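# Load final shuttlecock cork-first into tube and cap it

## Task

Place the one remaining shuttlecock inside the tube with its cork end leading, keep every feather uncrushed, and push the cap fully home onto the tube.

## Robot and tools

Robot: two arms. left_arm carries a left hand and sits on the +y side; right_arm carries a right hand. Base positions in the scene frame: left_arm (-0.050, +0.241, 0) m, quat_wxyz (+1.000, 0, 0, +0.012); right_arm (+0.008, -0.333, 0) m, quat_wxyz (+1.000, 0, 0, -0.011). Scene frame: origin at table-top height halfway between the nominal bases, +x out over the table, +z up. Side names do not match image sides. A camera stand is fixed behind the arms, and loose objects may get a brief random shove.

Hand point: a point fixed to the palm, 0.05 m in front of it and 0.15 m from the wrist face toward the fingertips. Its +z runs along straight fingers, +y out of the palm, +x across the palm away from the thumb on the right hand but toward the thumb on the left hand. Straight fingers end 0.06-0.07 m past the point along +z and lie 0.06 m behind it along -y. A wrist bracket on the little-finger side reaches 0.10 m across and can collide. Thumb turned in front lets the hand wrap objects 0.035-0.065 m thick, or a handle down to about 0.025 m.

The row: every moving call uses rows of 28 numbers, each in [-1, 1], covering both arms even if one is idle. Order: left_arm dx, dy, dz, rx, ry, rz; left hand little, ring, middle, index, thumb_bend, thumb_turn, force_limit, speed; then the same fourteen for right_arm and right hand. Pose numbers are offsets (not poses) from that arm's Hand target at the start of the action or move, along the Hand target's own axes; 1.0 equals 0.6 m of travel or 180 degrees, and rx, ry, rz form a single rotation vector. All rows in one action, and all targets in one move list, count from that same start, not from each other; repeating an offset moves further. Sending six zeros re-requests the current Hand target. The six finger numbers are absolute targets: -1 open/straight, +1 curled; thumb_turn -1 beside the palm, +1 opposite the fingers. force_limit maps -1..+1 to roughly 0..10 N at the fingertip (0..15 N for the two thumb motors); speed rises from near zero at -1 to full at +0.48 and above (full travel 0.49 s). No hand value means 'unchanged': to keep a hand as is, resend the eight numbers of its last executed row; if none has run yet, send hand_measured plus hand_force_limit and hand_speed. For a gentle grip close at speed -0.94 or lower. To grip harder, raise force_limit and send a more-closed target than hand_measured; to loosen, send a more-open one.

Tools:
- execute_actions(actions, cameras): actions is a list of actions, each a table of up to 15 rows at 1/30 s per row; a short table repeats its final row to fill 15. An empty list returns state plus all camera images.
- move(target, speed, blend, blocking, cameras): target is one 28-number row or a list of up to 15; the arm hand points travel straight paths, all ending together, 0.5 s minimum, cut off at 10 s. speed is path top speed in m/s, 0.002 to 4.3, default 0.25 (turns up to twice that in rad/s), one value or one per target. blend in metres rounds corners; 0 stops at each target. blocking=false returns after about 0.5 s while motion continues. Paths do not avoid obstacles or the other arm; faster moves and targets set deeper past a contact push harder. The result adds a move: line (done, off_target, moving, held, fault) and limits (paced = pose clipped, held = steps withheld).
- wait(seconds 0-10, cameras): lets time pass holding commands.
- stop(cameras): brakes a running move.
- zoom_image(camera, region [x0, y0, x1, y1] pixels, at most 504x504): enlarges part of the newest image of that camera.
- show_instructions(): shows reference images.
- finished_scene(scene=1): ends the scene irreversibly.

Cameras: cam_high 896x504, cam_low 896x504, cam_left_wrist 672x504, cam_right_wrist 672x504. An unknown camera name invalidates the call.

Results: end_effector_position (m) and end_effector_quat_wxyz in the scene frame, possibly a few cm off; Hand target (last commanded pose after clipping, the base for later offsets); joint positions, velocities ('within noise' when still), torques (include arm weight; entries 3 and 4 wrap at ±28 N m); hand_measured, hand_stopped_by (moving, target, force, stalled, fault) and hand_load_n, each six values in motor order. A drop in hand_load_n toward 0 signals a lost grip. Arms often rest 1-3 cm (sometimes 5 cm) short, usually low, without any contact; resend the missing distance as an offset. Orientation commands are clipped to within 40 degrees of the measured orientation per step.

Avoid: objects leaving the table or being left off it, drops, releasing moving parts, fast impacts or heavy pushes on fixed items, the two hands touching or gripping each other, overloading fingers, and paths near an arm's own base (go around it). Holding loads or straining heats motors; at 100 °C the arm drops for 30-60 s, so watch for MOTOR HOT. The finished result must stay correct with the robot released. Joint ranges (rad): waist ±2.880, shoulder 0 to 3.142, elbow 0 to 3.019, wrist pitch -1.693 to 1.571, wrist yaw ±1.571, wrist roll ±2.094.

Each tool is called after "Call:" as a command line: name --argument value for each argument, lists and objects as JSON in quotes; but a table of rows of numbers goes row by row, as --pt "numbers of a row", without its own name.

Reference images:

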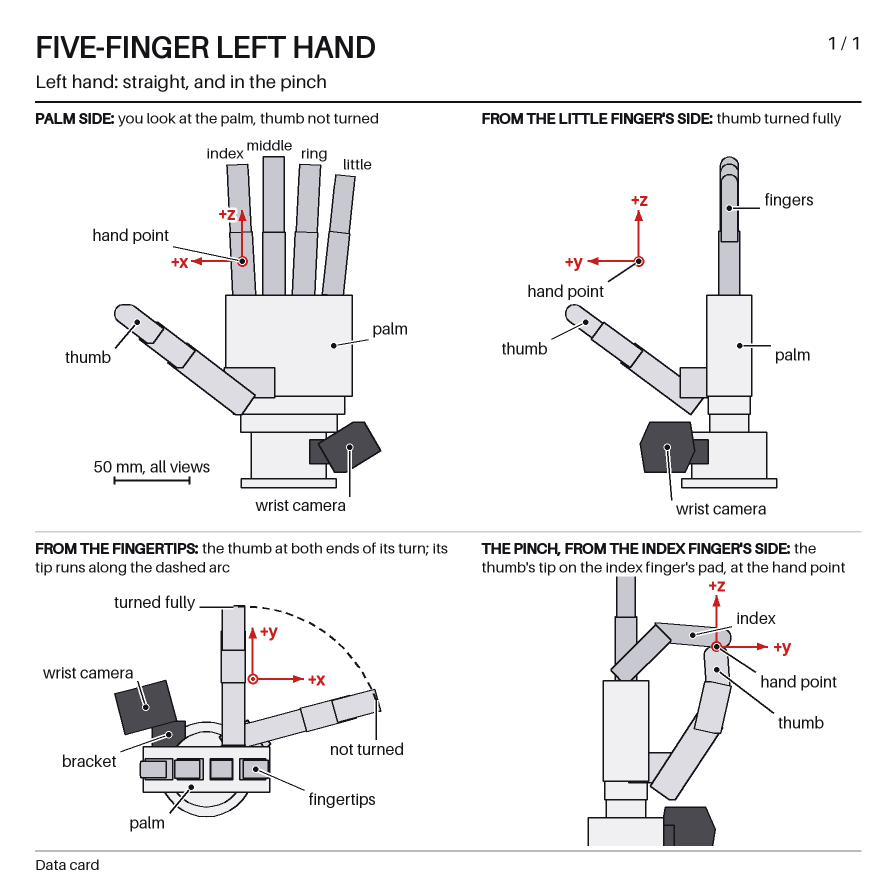

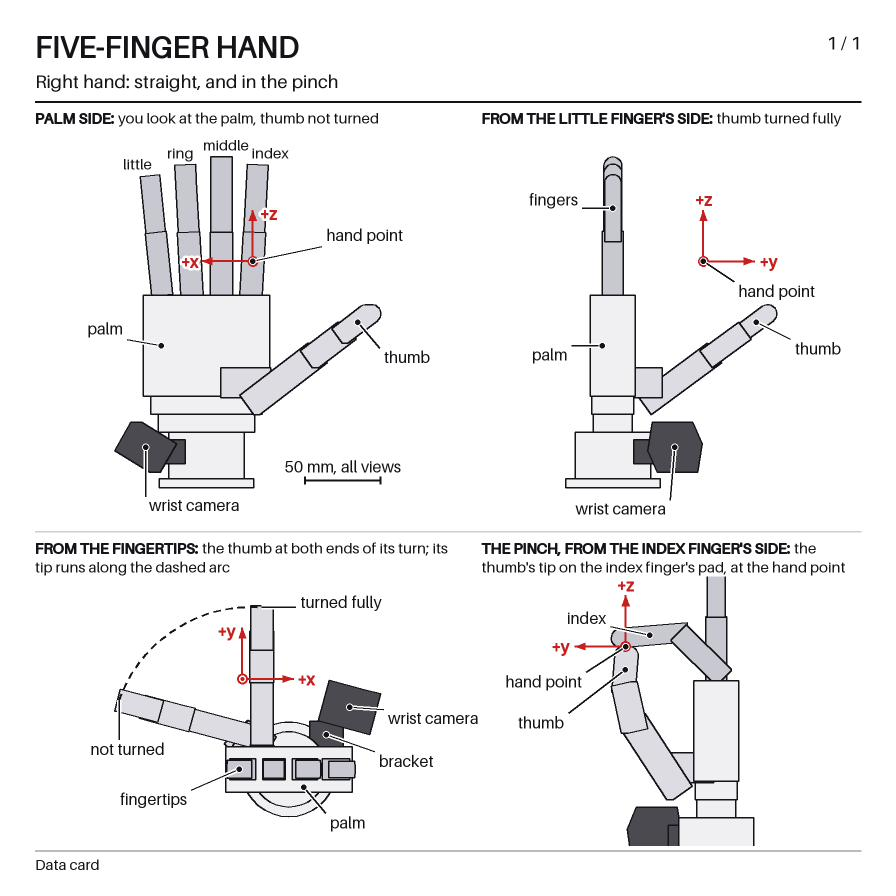

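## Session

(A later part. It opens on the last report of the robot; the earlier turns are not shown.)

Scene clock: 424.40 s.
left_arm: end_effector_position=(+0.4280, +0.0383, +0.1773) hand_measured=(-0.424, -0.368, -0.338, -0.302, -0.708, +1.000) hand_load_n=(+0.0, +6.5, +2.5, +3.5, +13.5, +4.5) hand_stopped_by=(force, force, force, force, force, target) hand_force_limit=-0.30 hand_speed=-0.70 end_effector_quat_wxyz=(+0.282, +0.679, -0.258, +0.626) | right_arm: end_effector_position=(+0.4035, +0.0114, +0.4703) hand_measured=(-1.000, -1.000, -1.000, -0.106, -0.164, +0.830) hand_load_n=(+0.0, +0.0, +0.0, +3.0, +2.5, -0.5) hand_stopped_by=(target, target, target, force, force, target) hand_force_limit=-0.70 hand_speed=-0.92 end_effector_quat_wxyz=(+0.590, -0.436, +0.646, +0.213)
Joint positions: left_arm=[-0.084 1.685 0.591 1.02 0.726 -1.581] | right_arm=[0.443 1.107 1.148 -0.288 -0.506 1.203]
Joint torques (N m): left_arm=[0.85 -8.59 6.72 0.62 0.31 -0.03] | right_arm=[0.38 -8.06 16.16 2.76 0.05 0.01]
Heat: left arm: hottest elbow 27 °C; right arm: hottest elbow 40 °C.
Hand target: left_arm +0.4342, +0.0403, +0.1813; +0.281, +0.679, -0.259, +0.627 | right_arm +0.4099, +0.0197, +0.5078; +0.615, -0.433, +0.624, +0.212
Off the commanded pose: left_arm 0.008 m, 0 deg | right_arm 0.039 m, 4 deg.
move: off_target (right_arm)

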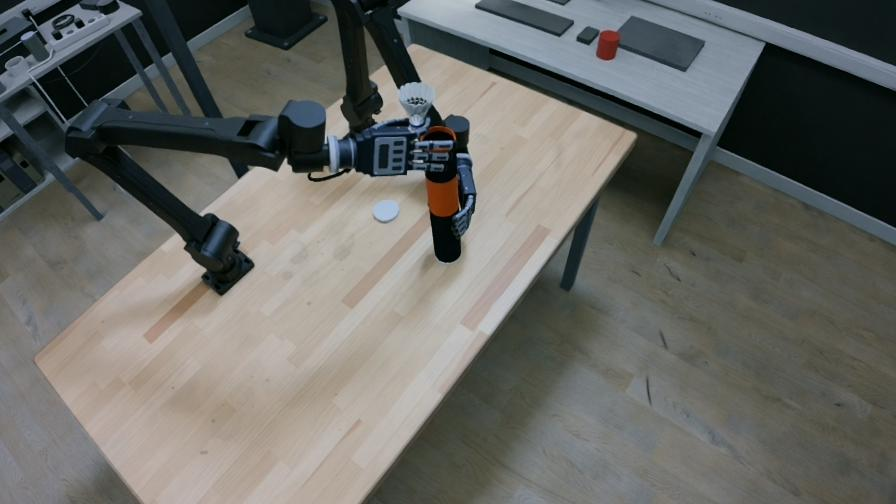

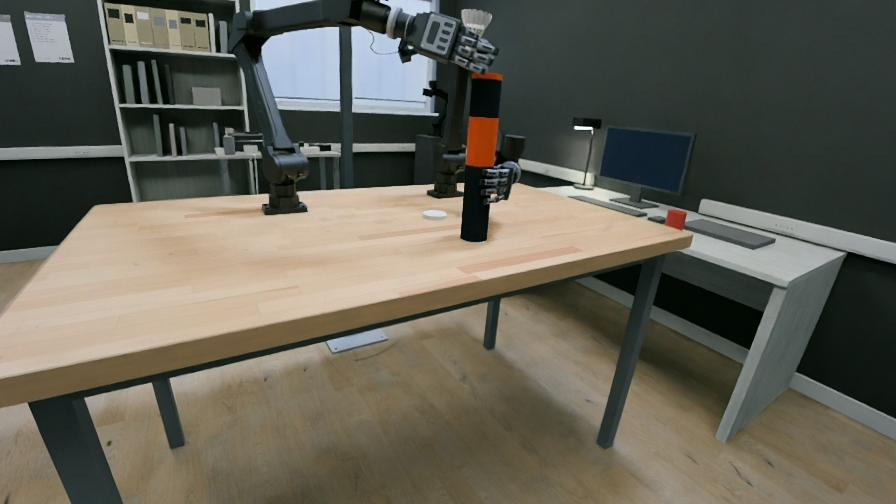

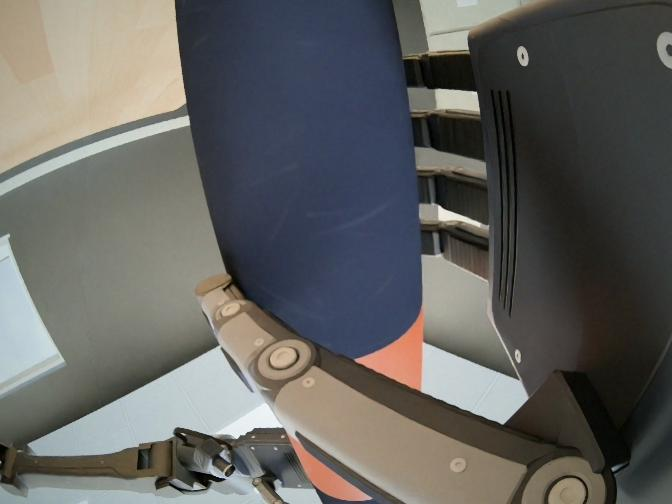

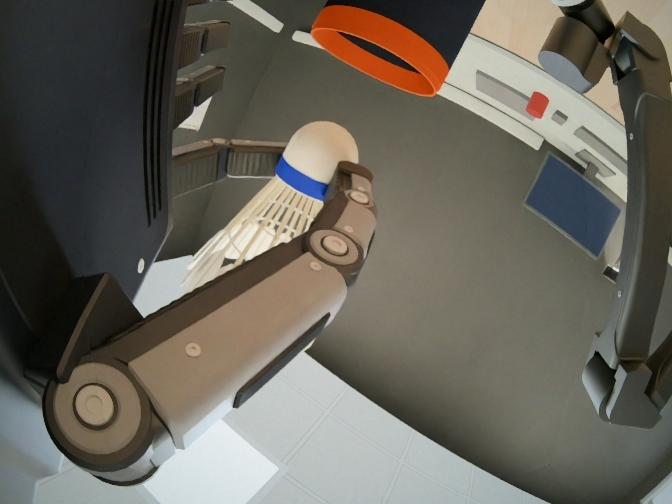

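Call:
move --target '[0,0,0,0,0,0,-0.3,-0.3,-0.3,-0.3,-0.3,1,-0.3,-0.7, -0.0067,0.0018,0.0382,0,0,0,-1,-1,-1,0.1,0.1,0.83,-0.7,-0.92]' --speed 0.08 --cameras '["cam_high","cam_low","cam_right_wrist"]'

Call:
zoom_image --camera "cam_high" --region '[360, 60, 500, 180]'

Call:
zoom_image --camera "cam_low" --region '[400, 0, 540, 120]'

Scene clock: 430.83 s.
left_arm: end_effector_position=(+0.4280, +0.0383, +0.1773) hand_measured=(-0.424, -0.368, -0.338, -0.302, -0.708, +1.000) hand_load_n=(+0.0, +6.5, +2.5, +3.5, +13.5, +4.0) hand_stopped_by=(force, force, force, force, force, target) hand_force_limit=-0.30 hand_speed=-0.70 end_effector_quat_wxyz=(+0.282, +0.679, -0.258, +0.626) | right_arm: end_effector_position=(+0.4155, +0.0305, +0.4703) hand_measured=(-1.000, -1.000, -1.000, -0.106, -0.164, +0.830) hand_load_n=(+0.0, +0.0, +0.0, +3.5, +2.5, -0.5) hand_stopped_by=(target, target, target, force, force, target) hand_force_limit=-0.70 hand_speed=-0.92 end_effector_quat_wxyz=(+0.589, -0.436, +0.646, +0.212)
Joint positions: left_arm=[-0.084 1.685 0.591 1.02 0.726 -1.581] | right_arm=[0.476 1.157 1.185 -0.272 -0.473 1.209]
Joint torques (N m): left_arm=[1.26 -8.7 6.76 0.79 0.34 -0.01] | right_arm=[0.21 -7.77 16.16 2.77 0.02 0.01]
Heat: left arm: hottest elbow 27 °C; right arm: hottest elbow 40 °C.
Hand target: left_arm +0.4342, +0.0403, +0.1813; +0.281, +0.679, -0.259, +0.627 | right_arm +0.4218, +0.0396, +0.5080; +0.615, -0.433, +0.624, +0.212
Off the commanded pose: left_arm 0.008 m, 0 deg | right_arm 0.039 m, 4 deg.
move: off_target (right_arm)
Images, in order (width x height): cam_high 896x504, cam_low 896x504, cam_right_wrist 672x504.

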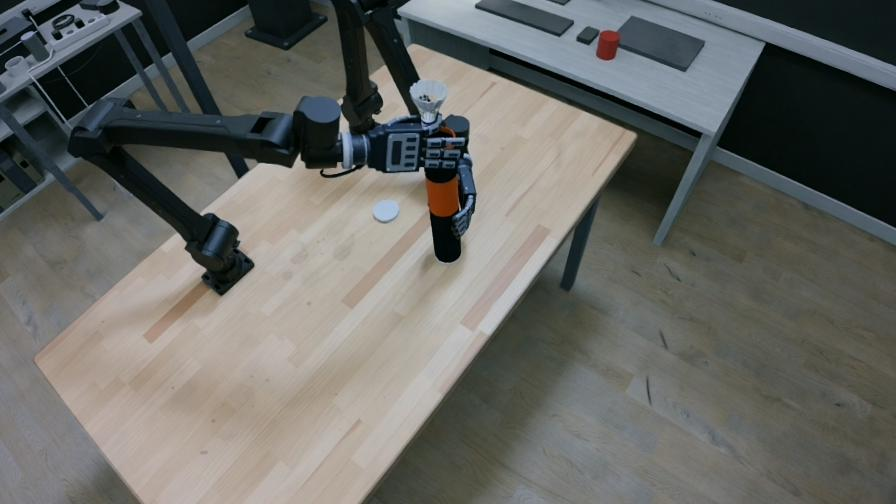

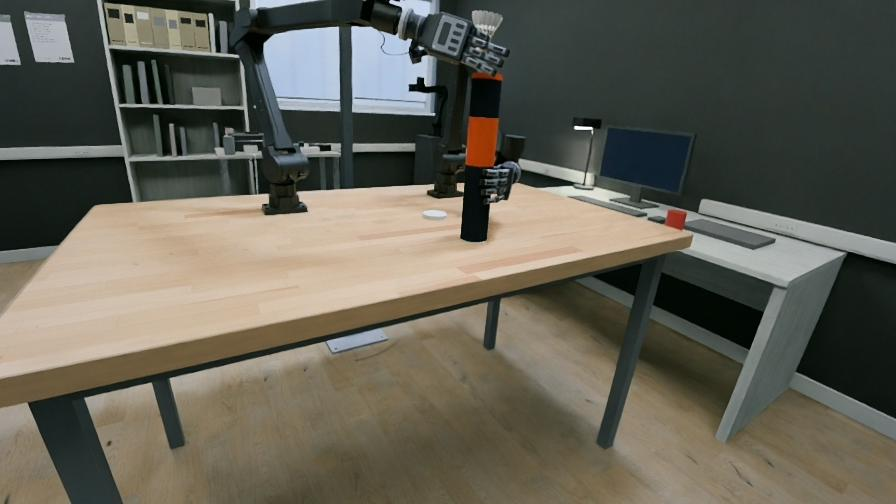

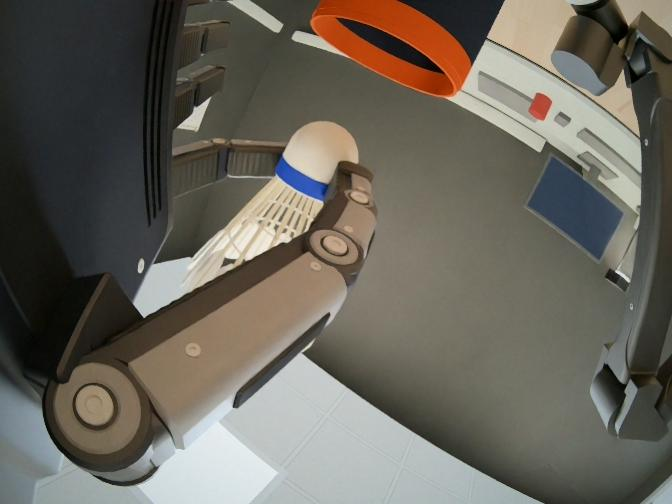

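Scaled by 3.600 from the camera's 896x504 image, which has a finer 1280x720 frame.

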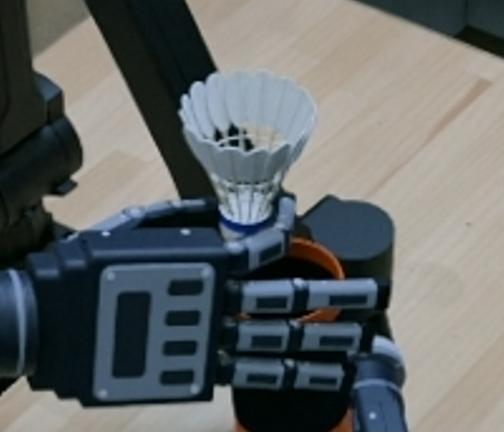

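Scaled by 3.600 from the camera's 896x504 image, which has a finer 1280x720 frame.

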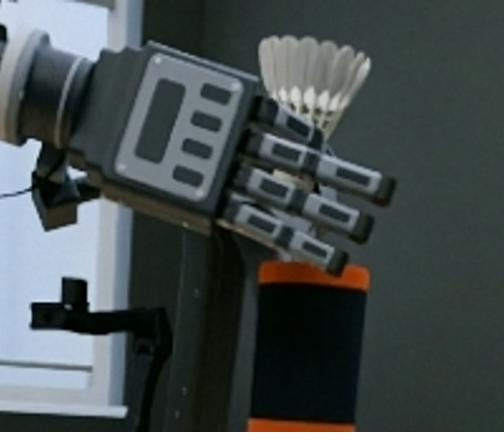

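Call:
move --target '[0,0,0,0,0,0,-0.3,-0.3,-0.3,-0.3,-0.3,1,-0.3,-0.7, 0.0475,0.008,0.0175,0,0,0,-1,-1,-1,0.1,0.1,0.83,-0.7,-0.92]' --speed 0.05 --cameras '["cam_high","cam_low","cam_right_wrist"]'

Call:
zoom_image --camera "cam_high" --region '[360, 60, 500, 180]'

Call:
zoom_image --camera "cam_low" --region '[400, 0, 540, 120]'

Scene clock: 443.17 s.
left_arm: end_effector_position=(+0.4280, +0.0383, +0.1773) hand_measured=(-0.424, -0.368, -0.338, -0.302, -0.708, +1.000) hand_load_n=(+0.0, +6.5, +2.5, +3.5, +13.5, +4.5) hand_stopped_by=(force, force, force, force, force, target) hand_force_limit=-0.30 hand_speed=-0.70 end_effector_quat_wxyz=(+0.282, +0.679, -0.258, +0.626) | right_arm: end_effector_position=(+0.4250, +0.0355, +0.4761) hand_measured=(-1.000, -1.000, -1.000, -0.106, -0.164, +0.830) hand_load_n=(+0.0, +0.0, +0.0, +3.0, +2.5, -0.5) hand_stopped_by=(target, target, target, force, force, target) hand_force_limit=-0.70 hand_speed=-0.92 end_effector_quat_wxyz=(+0.612, -0.434, +0.628, +0.209)
Joint positions: left_arm=[-0.084 1.685 0.591 1.02 0.726 -1.581] | right_arm=[0.477 1.179 1.185 -0.192 -0.471 1.209]
Joint torques (N m): left_arm=[1.14 -8.64 6.78 0.73 0.32 0.02] | right_arm=[0.44 -8.76 11.21 2.71 0.03 0.02]
Heat: left arm: hottest elbow 27 °C; right arm: hottest elbow 43 °C.
Hand target: left_arm +0.4342, +0.0403, +0.1813; +0.281, +0.679, -0.259, +0.627 | right_arm +0.4279, +0.0427, +0.4780; +0.615, -0.433, +0.624, +0.212
Off the commanded pose: left_arm 0.008 m, 0 deg | right_arm 0.008 m, 1 deg.
move: done
Images, in order (width x height): cam_high 896x504, cam_low 896x504, cam_right_wrist 672x504.

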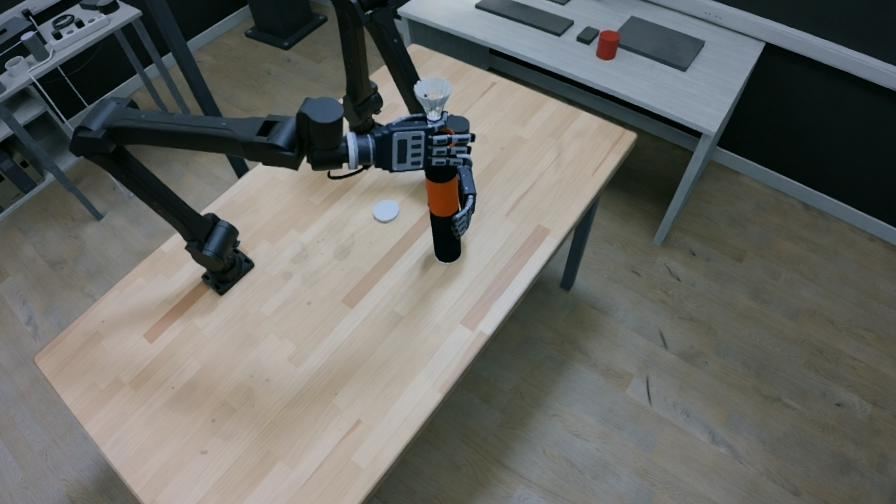

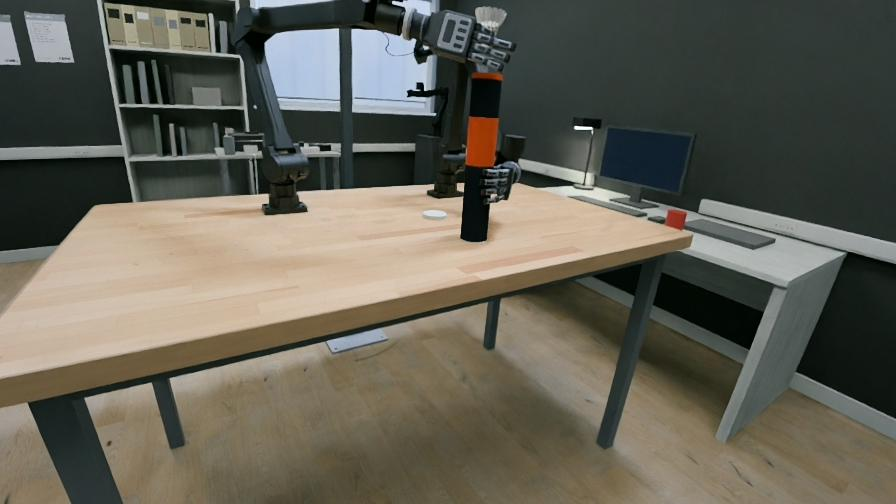

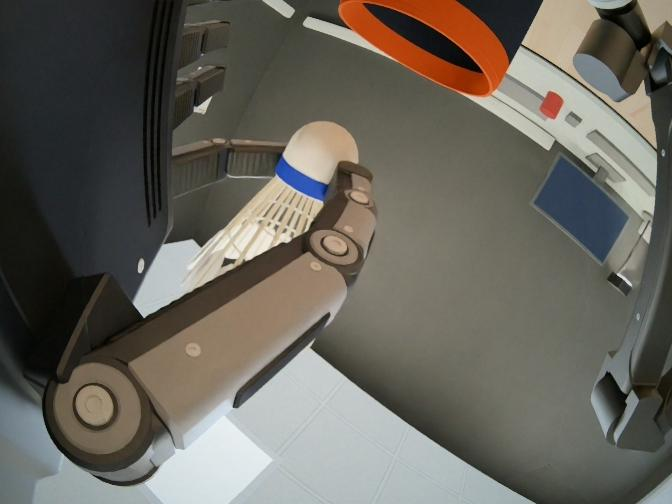

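Scaled by 3.600 from the camera's 896x504 image, which has a finer 1280x720 frame.

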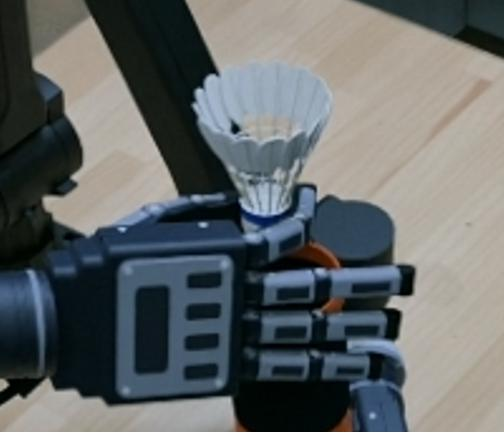

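Scaled by 3.600 from the camera's 896x504 image, which has a finer 1280x720 frame.

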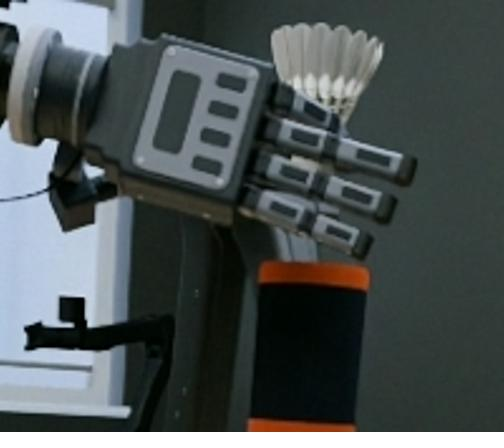

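Call:
move --target '[0,0,0,0,0,0,-0.3,-0.3,-0.3,-0.3,-0.3,1,-0.3,-0.7, 0.0555,0.0156,0.009,0,0,0,-1,-1,-1,0.1,0.1,0.83,-0.7,-0.92]' --speed 0.05 --cameras '["cam_high","cam_low","cam_right_wrist"]'

Call:
zoom_image --camera "cam_high" --region '[360, 60, 500, 180]'

Call:
zoom_image --camera "cam_low" --region '[400, 0, 540, 120]'

Call:
zoom_image --camera "cam_right_wrist" --region '[200, 0, 550, 260]'

Scene clock: 453.37 s.
left_arm: end_effector_position=(+0.4280, +0.0383, +0.1773) hand_measured=(-0.424, -0.368, -0.338, -0.302, -0.708, +1.000) hand_load_n=(+0.0, +6.5, +2.5, +3.5, +13.5, +4.0) hand_stopped_by=(force, force, force, force, force, target) hand_force_limit=-0.30 hand_speed=-0.70 end_effector_quat_wxyz=(+0.282, +0.679, -0.258, +0.626) | right_arm: end_effector_position=(+0.4260, +0.0360, +0.4514) hand_measured=(-1.000, -1.000, -1.000, -0.106, -0.164, +0.830) hand_load_n=(+0.0, +0.0, +0.0, +3.5, +2.5, -0.5) hand_stopped_by=(target, target, target, force, force, target) hand_force_limit=-0.70 hand_speed=-0.92 end_effector_quat_wxyz=(+0.618, -0.433, +0.622, +0.208)
Joint positions: left_arm=[-0.084 1.685 0.591 1.02 0.726 -1.581] | right_arm=[0.477 1.183 1.114 -0.1 -0.471 1.209]
Joint torques (N m): left_arm=[1.2 -8.94 6.64 0.61 0.35 -0.02] | right_arm=[0.62 -8.35 9.76 2.76 0.05 0.01]
Heat: left arm: hottest elbow 27 °C; right arm: hottest elbow 42 °C.
Hand target: left_arm +0.4342, +0.0403, +0.1813; +0.281, +0.679, -0.259, +0.627 | right_arm +0.4278, +0.0426, +0.4431; +0.615, -0.433, +0.624, +0.213
Off the commanded pose: left_arm 0.008 m, 0 deg | right_arm 0.011 m, 1 deg.
move: off_target (right_arm)
Images, in order (width x height): cam_high 896x504, cam_low 896x504, cam_right_wrist 672x504.

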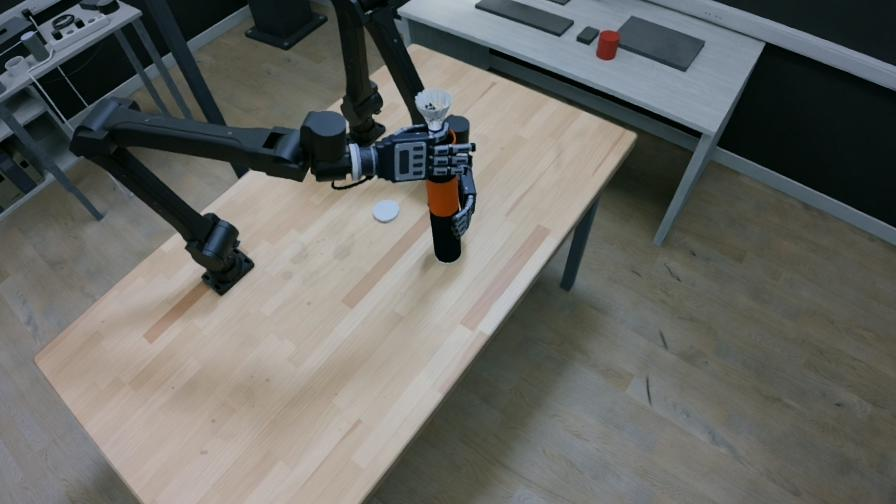

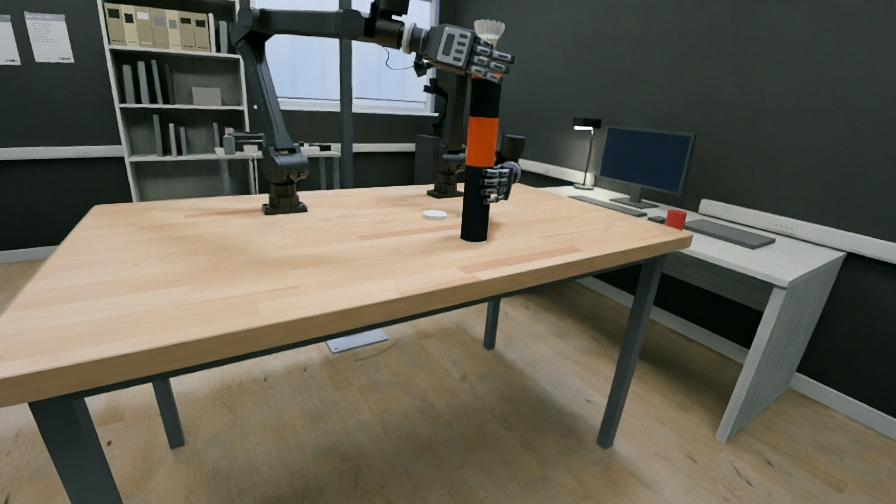

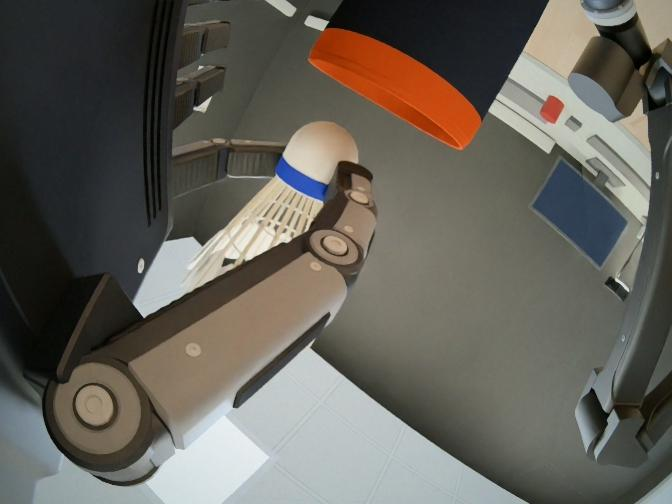

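Scaled by 3.600 from the camera's 896x504 image, which has a finer 1280x720 frame.

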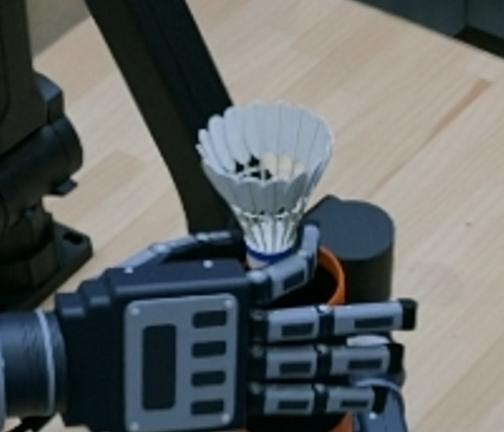

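Scaled by 3.600 from the camera's 896x504 image, which has a finer 1280x720 frame.

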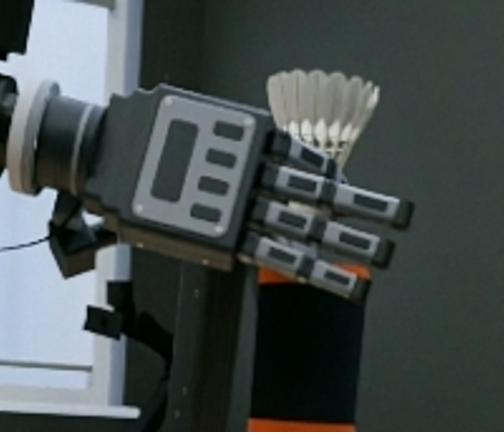

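Scaled by 1.440 from the camera's 672x504 image, which has a finer 960x720 frame.

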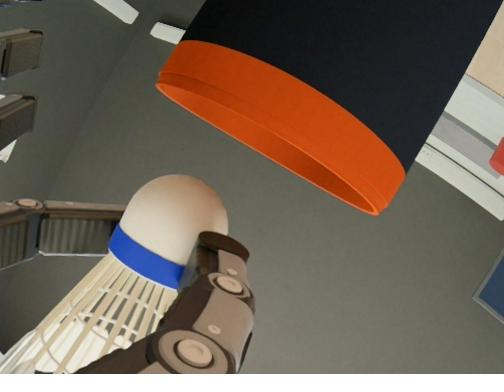

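Call:
move --target '[0,0,0,0,0,0,-0.3,-0.3,-0.3,-0.3,-0.3,1,-0.3,-0.7, 0.0127,0.0202,0.0137,0,0,0,-1,-1,-1,0.1,0.1,0.83,-0.7,-0.92]' --speed 0.05 --cameras '["cam_high","cam_low","cam_right_wrist"]'

Call:
zoom_image --camera "cam_high" --region '[360, 60, 500, 180]'

Call:
zoom_image --camera "cam_right_wrist" --region '[200, 0, 550, 260]'

Scene clock: 474.90 s.
left_arm: end_effector_position=(+0.4280, +0.0383, +0.1773) hand_measured=(-0.424, -0.368, -0.338, -0.302, -0.708, +1.000) hand_load_n=(+0.0, +6.5, +2.5, +3.5, +14.0, +4.0) hand_stopped_by=(force, force, force, force, force, target) hand_force_limit=-0.30 hand_speed=-0.70 end_effector_quat_wxyz=(+0.282, +0.679, -0.258, +0.626) | right_arm: end_effector_position=(+0.4220, +0.0474, +0.4396) hand_measured=(-1.000, -1.000, -1.000, -0.106, -0.164, +0.830) hand_load_n=(+0.0, +0.0, +0.0, +3.5, +2.0, -0.5) hand_stopped_by=(target, target, target, force, force, target) hand_force_limit=-0.70 hand_speed=-0.92 end_effector_quat_wxyz=(+0.618, -0.434, +0.622, +0.208)
Joint positions: left_arm=[-0.084 1.685 0.591 1.02 0.726 -1.581] | right_arm=[0.507 1.19 1.089 -0.065 -0.443 1.214]
Joint torques (N m): left_arm=[1.2 -8.7 6.76 0.62 0.34 -0.03] | right_arm=[0.56 -9.05 9.78 2.85 0.04 0.04]
Heat: left arm: hottest elbow 27 °C; right arm: hottest elbow 37 °C.
Hand target: left_arm +0.4342, +0.0403, +0.1813; +0.281, +0.679, -0.259, +0.627 | right_arm +0.4238, +0.0537, +0.4311; +0.615, -0.433, +0.624, +0.213
Off the commanded pose: left_arm 0.008 m, 0 deg | right_arm 0.011 m, 1 deg.
move: off_target (right_arm)
Images, in order (width x height): cam_high 896x504, cam_low 896x504, cam_right_wrist 672x504.

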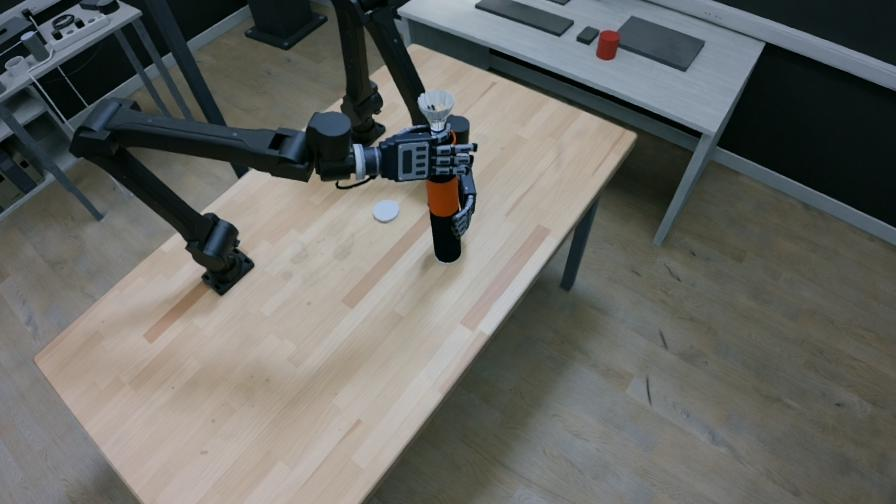

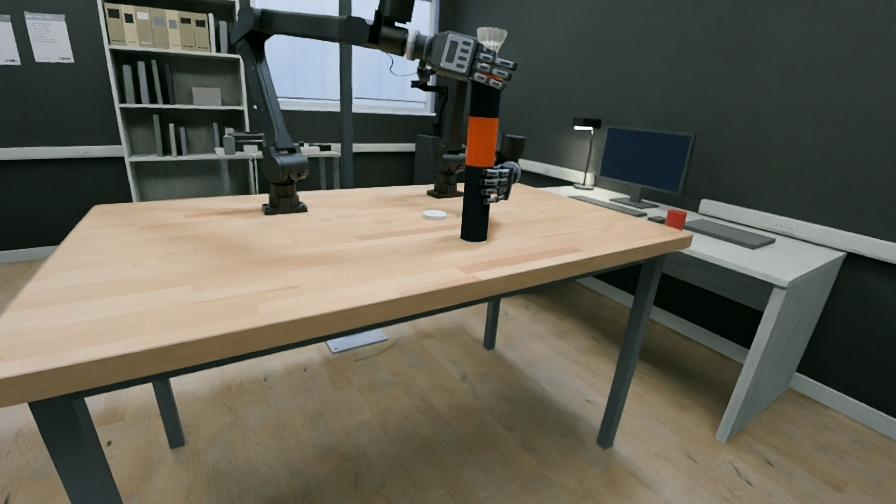

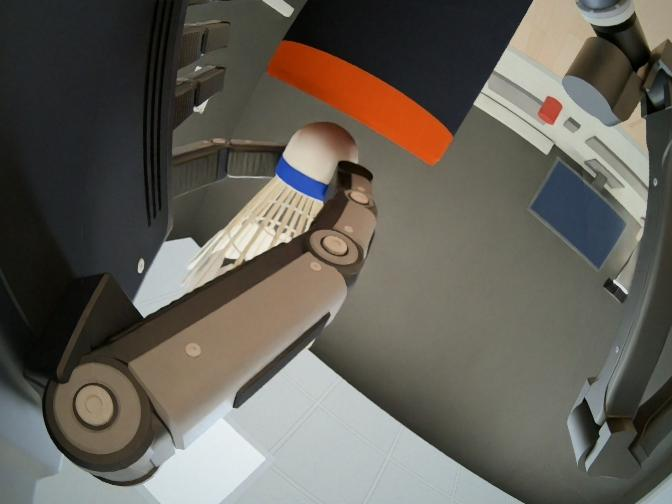

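Scaled by 3.600 from the camera's 896x504 image, which has a finer 1280x720 frame.

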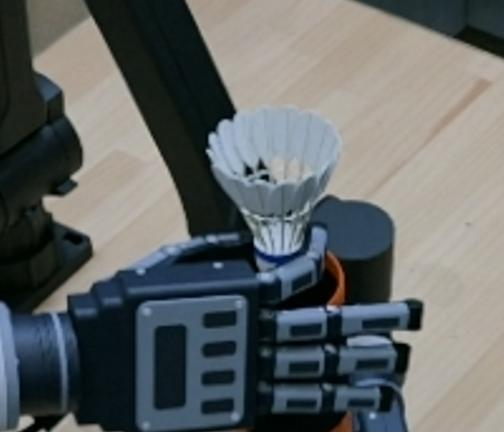

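Scaled by 1.440 from the camera's 672x504 image, which has a finer 960x720 frame.

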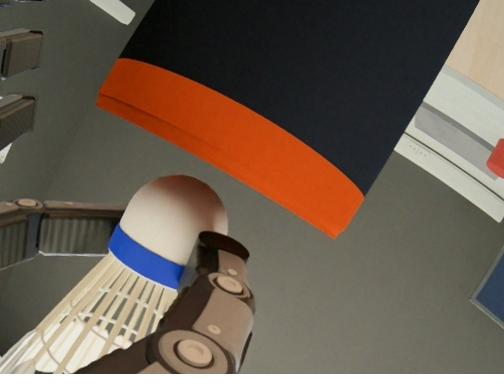

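Call:
move --target '[0,0,0,0,0,0,-0.3,-0.3,-0.3,-0.3,-0.3,1,-0.3,-0.7, 0.0222,0.0146,0.0036,0,0,0,-1,-1,-1,0.1,0.1,0.83,-0.7,-0.92]' --speed 0.04 --cameras '["cam_high","cam_low","cam_right_wrist"]'

Call:
zoom_image --camera "cam_high" --region '[360, 60, 500, 180]'

Call:
zoom_image --camera "cam_right_wrist" --region '[200, 0, 550, 260]'

Scene clock: 489.77 s.
left_arm: end_effector_position=(+0.4280, +0.0383, +0.1775) hand_measured=(-0.424, -0.368, -0.338, -0.302, -0.708, +1.000) hand_load_n=(+0.0, +6.5, +2.5, +3.5, +13.5, +4.5) hand_stopped_by=(force, force, force, force, force, target) hand_force_limit=-0.30 hand_speed=-0.70 end_effector_quat_wxyz=(+0.282, +0.679, -0.258, +0.627) | right_arm: end_effector_position=(+0.4188, +0.0498, +0.4249) hand_measured=(-1.000, -1.000, -1.000, -0.106, -0.164, +0.830) hand_load_n=(+0.0, +0.0, +0.0, +3.0, +2.0, -0.5) hand_stopped_by=(target, target, target, force, force, target) hand_force_limit=-0.70 hand_speed=-0.92 end_effector_quat_wxyz=(+0.618, -0.433, +0.622, +0.208)
Joint positions: left_arm=[-0.084 1.685 0.591 1.02 0.726 -1.581] | right_arm=[0.516 1.19 1.049 -0.024 -0.433 1.217]
Joint torques (N m): left_arm=[1.32 -9.11 6.79 0.61 0.32 -0.04] | right_arm=[0.38 -8.29 9.59 2.97 0.07 -0.02]
Heat: left arm: hottest elbow 27 °C; right arm: hottest elbow 37 °C.
Hand target: left_arm +0.4341, +0.0403, +0.1814; +0.281, +0.679, -0.259, +0.627 | right_arm +0.4199, +0.0563, +0.4158; +0.615, -0.433, +0.624, +0.213
Off the commanded pose: left_arm 0.008 m, 0 deg | right_arm 0.011 m, 1 deg.
move: off_target (right_arm)
Images, in order (width x height): cam_high 896x504, cam_low 896x504, cam_right_wrist 672x504.

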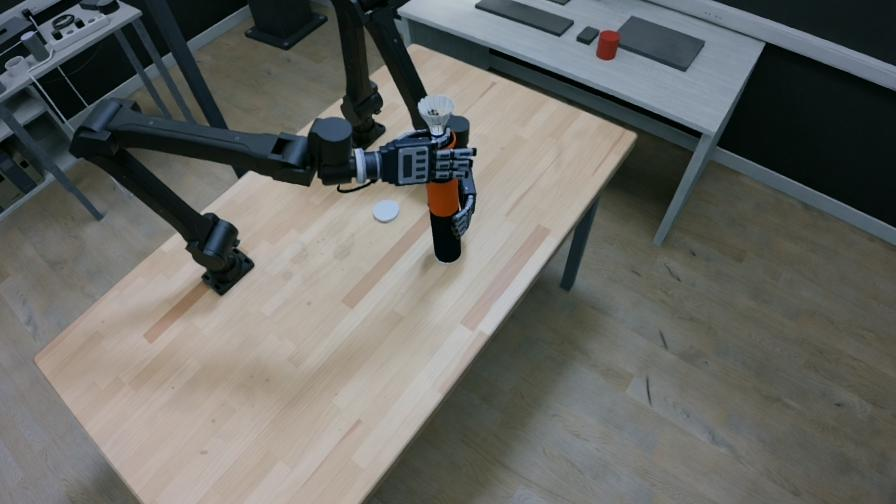

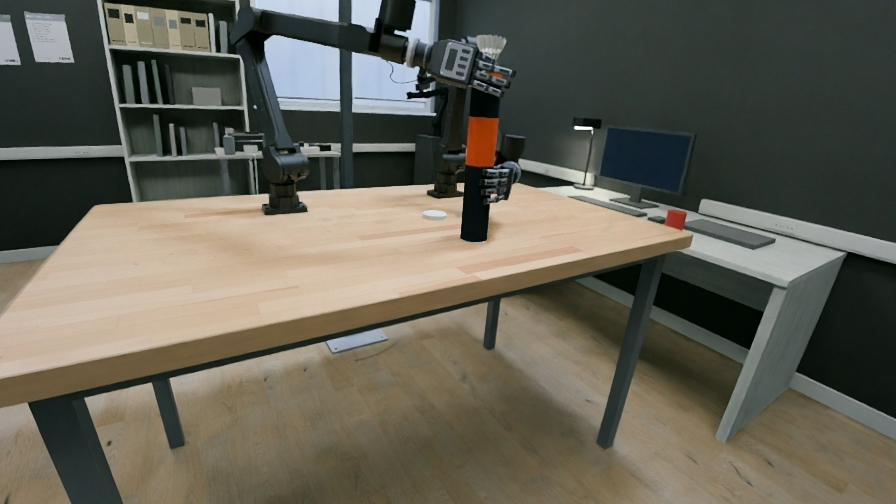

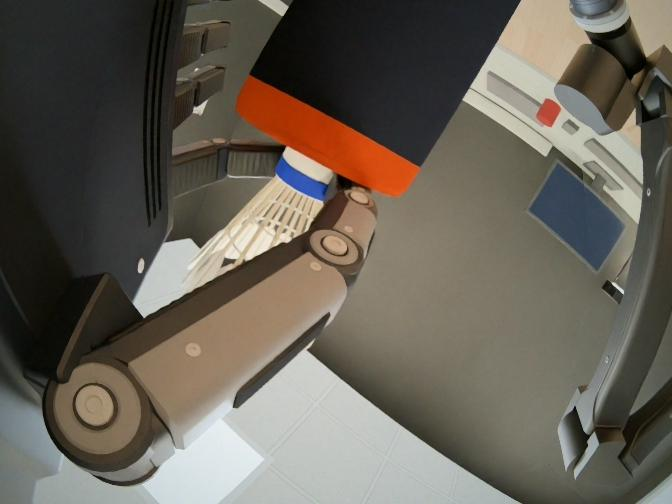

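Scaled by 3.600 from the camera's 896x504 image, which has a finer 1280x720 frame.

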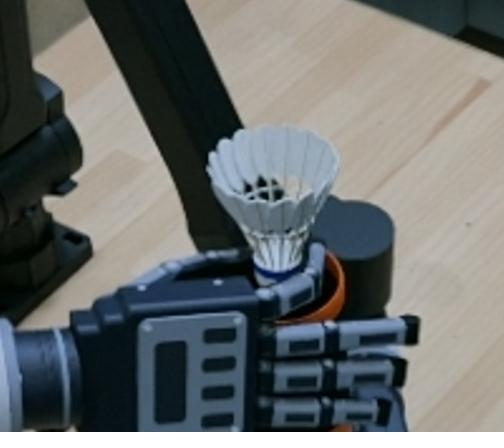

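Scaled by 1.440 from the camera's 672x504 image, which has a finer 960x720 frame.

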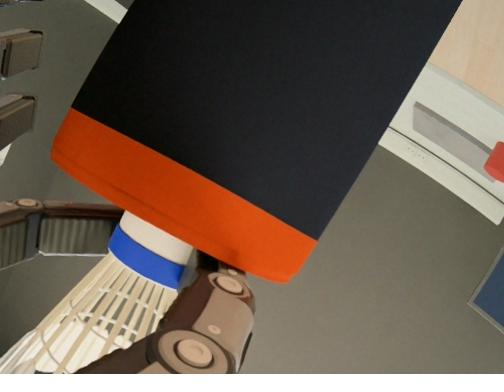

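Call:
move --target '[0,0,0,0,0,0,-0.3,-0.3,-0.3,-0.3,-0.3,1,-0.3,-0.7, 0,0,0,0,0,0,-1,-1,-1,-0.15,-0.2,0.83,-0.7,-0.9]' --speed 0.04 --cameras '["cam_high","cam_low","cam_right_wrist"]'

Call:
zoom_image --camera "cam_high" --region '[360, 60, 500, 180]'

Call:
zoom_image --camera "cam_right_wrist" --region '[150, 0, 500, 350]'

Scene clock: 496.97 s.
left_arm: end_effector_position=(+0.4280, +0.0383, +0.1775) hand_measured=(-0.424, -0.368, -0.338, -0.302, -0.708, +1.000) hand_load_n=(+0.0, +6.0, +2.5, +3.0, +14.0, +4.0) hand_stopped_by=(force, force, force, force, force, target) hand_force_limit=-0.30 hand_speed=-0.70 end_effector_quat_wxyz=(+0.282, +0.679, -0.258, +0.627) | right_arm: end_effector_position=(+0.4190, +0.0498, +0.4251) hand_measured=(-1.000, -1.000, -1.000, -0.150, -0.200, +0.830) hand_load_n=(+0.0, +0.0, +0.0, +0.5, +0.0, +0.0) hand_stopped_by=(target, target, target, target, target, target) hand_force_limit=-0.70 hand_speed=-0.90 end_effector_quat_wxyz=(+0.618, -0.433, +0.622, +0.208)
Joint positions: left_arm=[-0.084 1.685 0.591 1.02 0.726 -1.581] | right_arm=[0.516 1.19 1.049 -0.023 -0.432 1.218]
Joint torques (N m): left_arm=[1.14 -9.05 6.76 0.83 0.35 -0.01] | right_arm=[0.38 -8.64 9.59 2.89 0.03 -0.02]
Heat: left arm: hottest elbow 27 °C; right arm: hottest elbow 37 °C.
Hand target: left_arm +0.4341, +0.0403, +0.1814; +0.281, +0.679, -0.259, +0.627 | right_arm +0.4199, +0.0563, +0.4159; +0.615, -0.433, +0.624, +0.212
Off the commanded pose: left_arm 0.008 m, 0 deg | right_arm 0.011 m, 1 deg.
move: off_target (right_arm)
Images, in order (width x height): cam_high 896x504, cam_low 896x504, cam_right_wrist 672x504.

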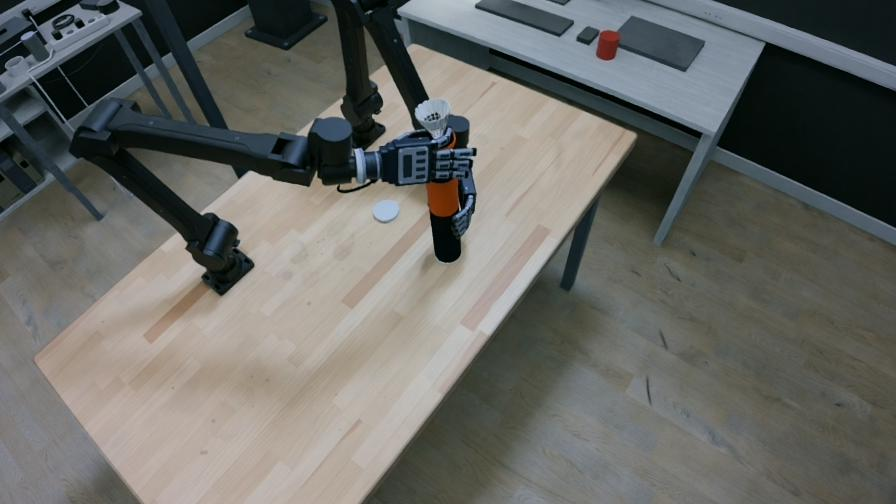

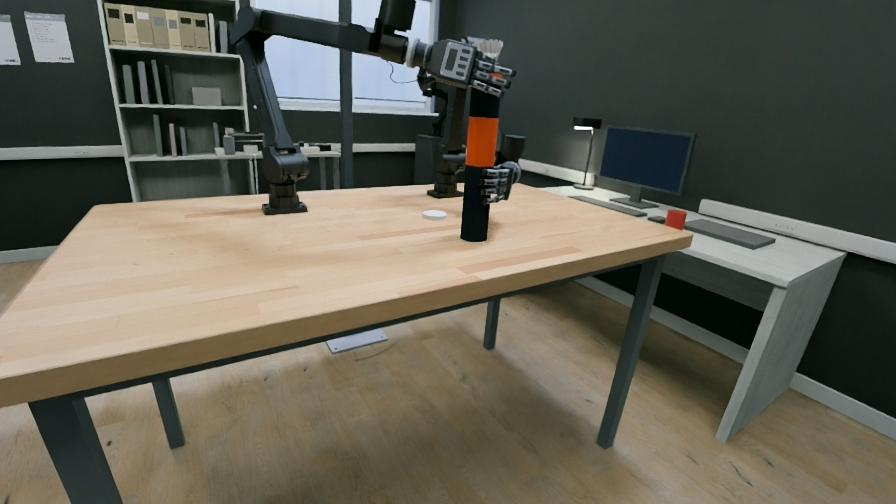

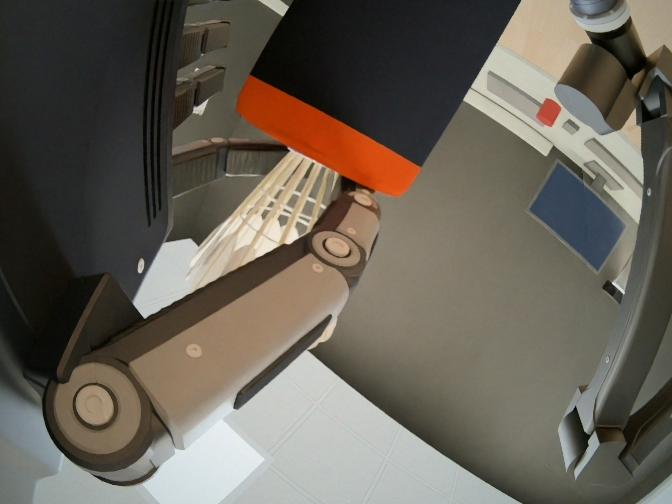

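Scaled by 3.600 from the camera's 896x504 image, which has a finer 1280x720 frame.

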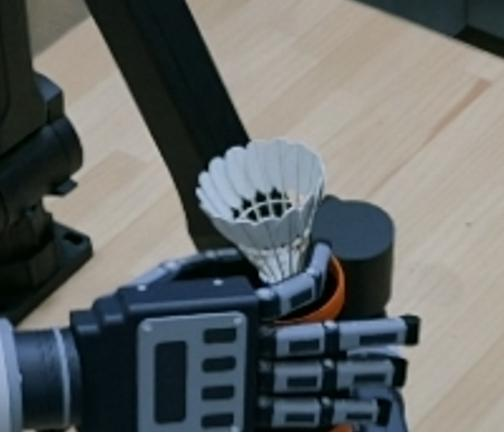

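Scaled by 1.440 from the camera's 672x504 image, which has a finer 960x720 frame.

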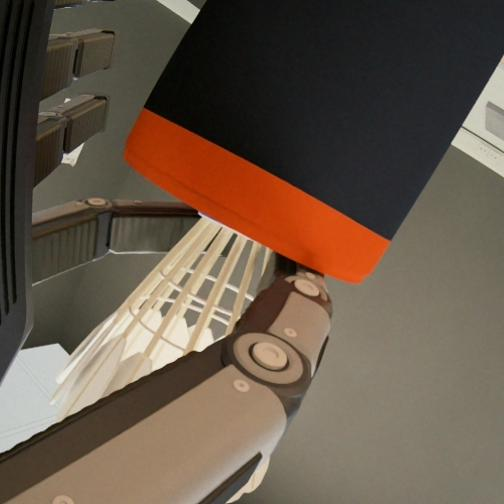

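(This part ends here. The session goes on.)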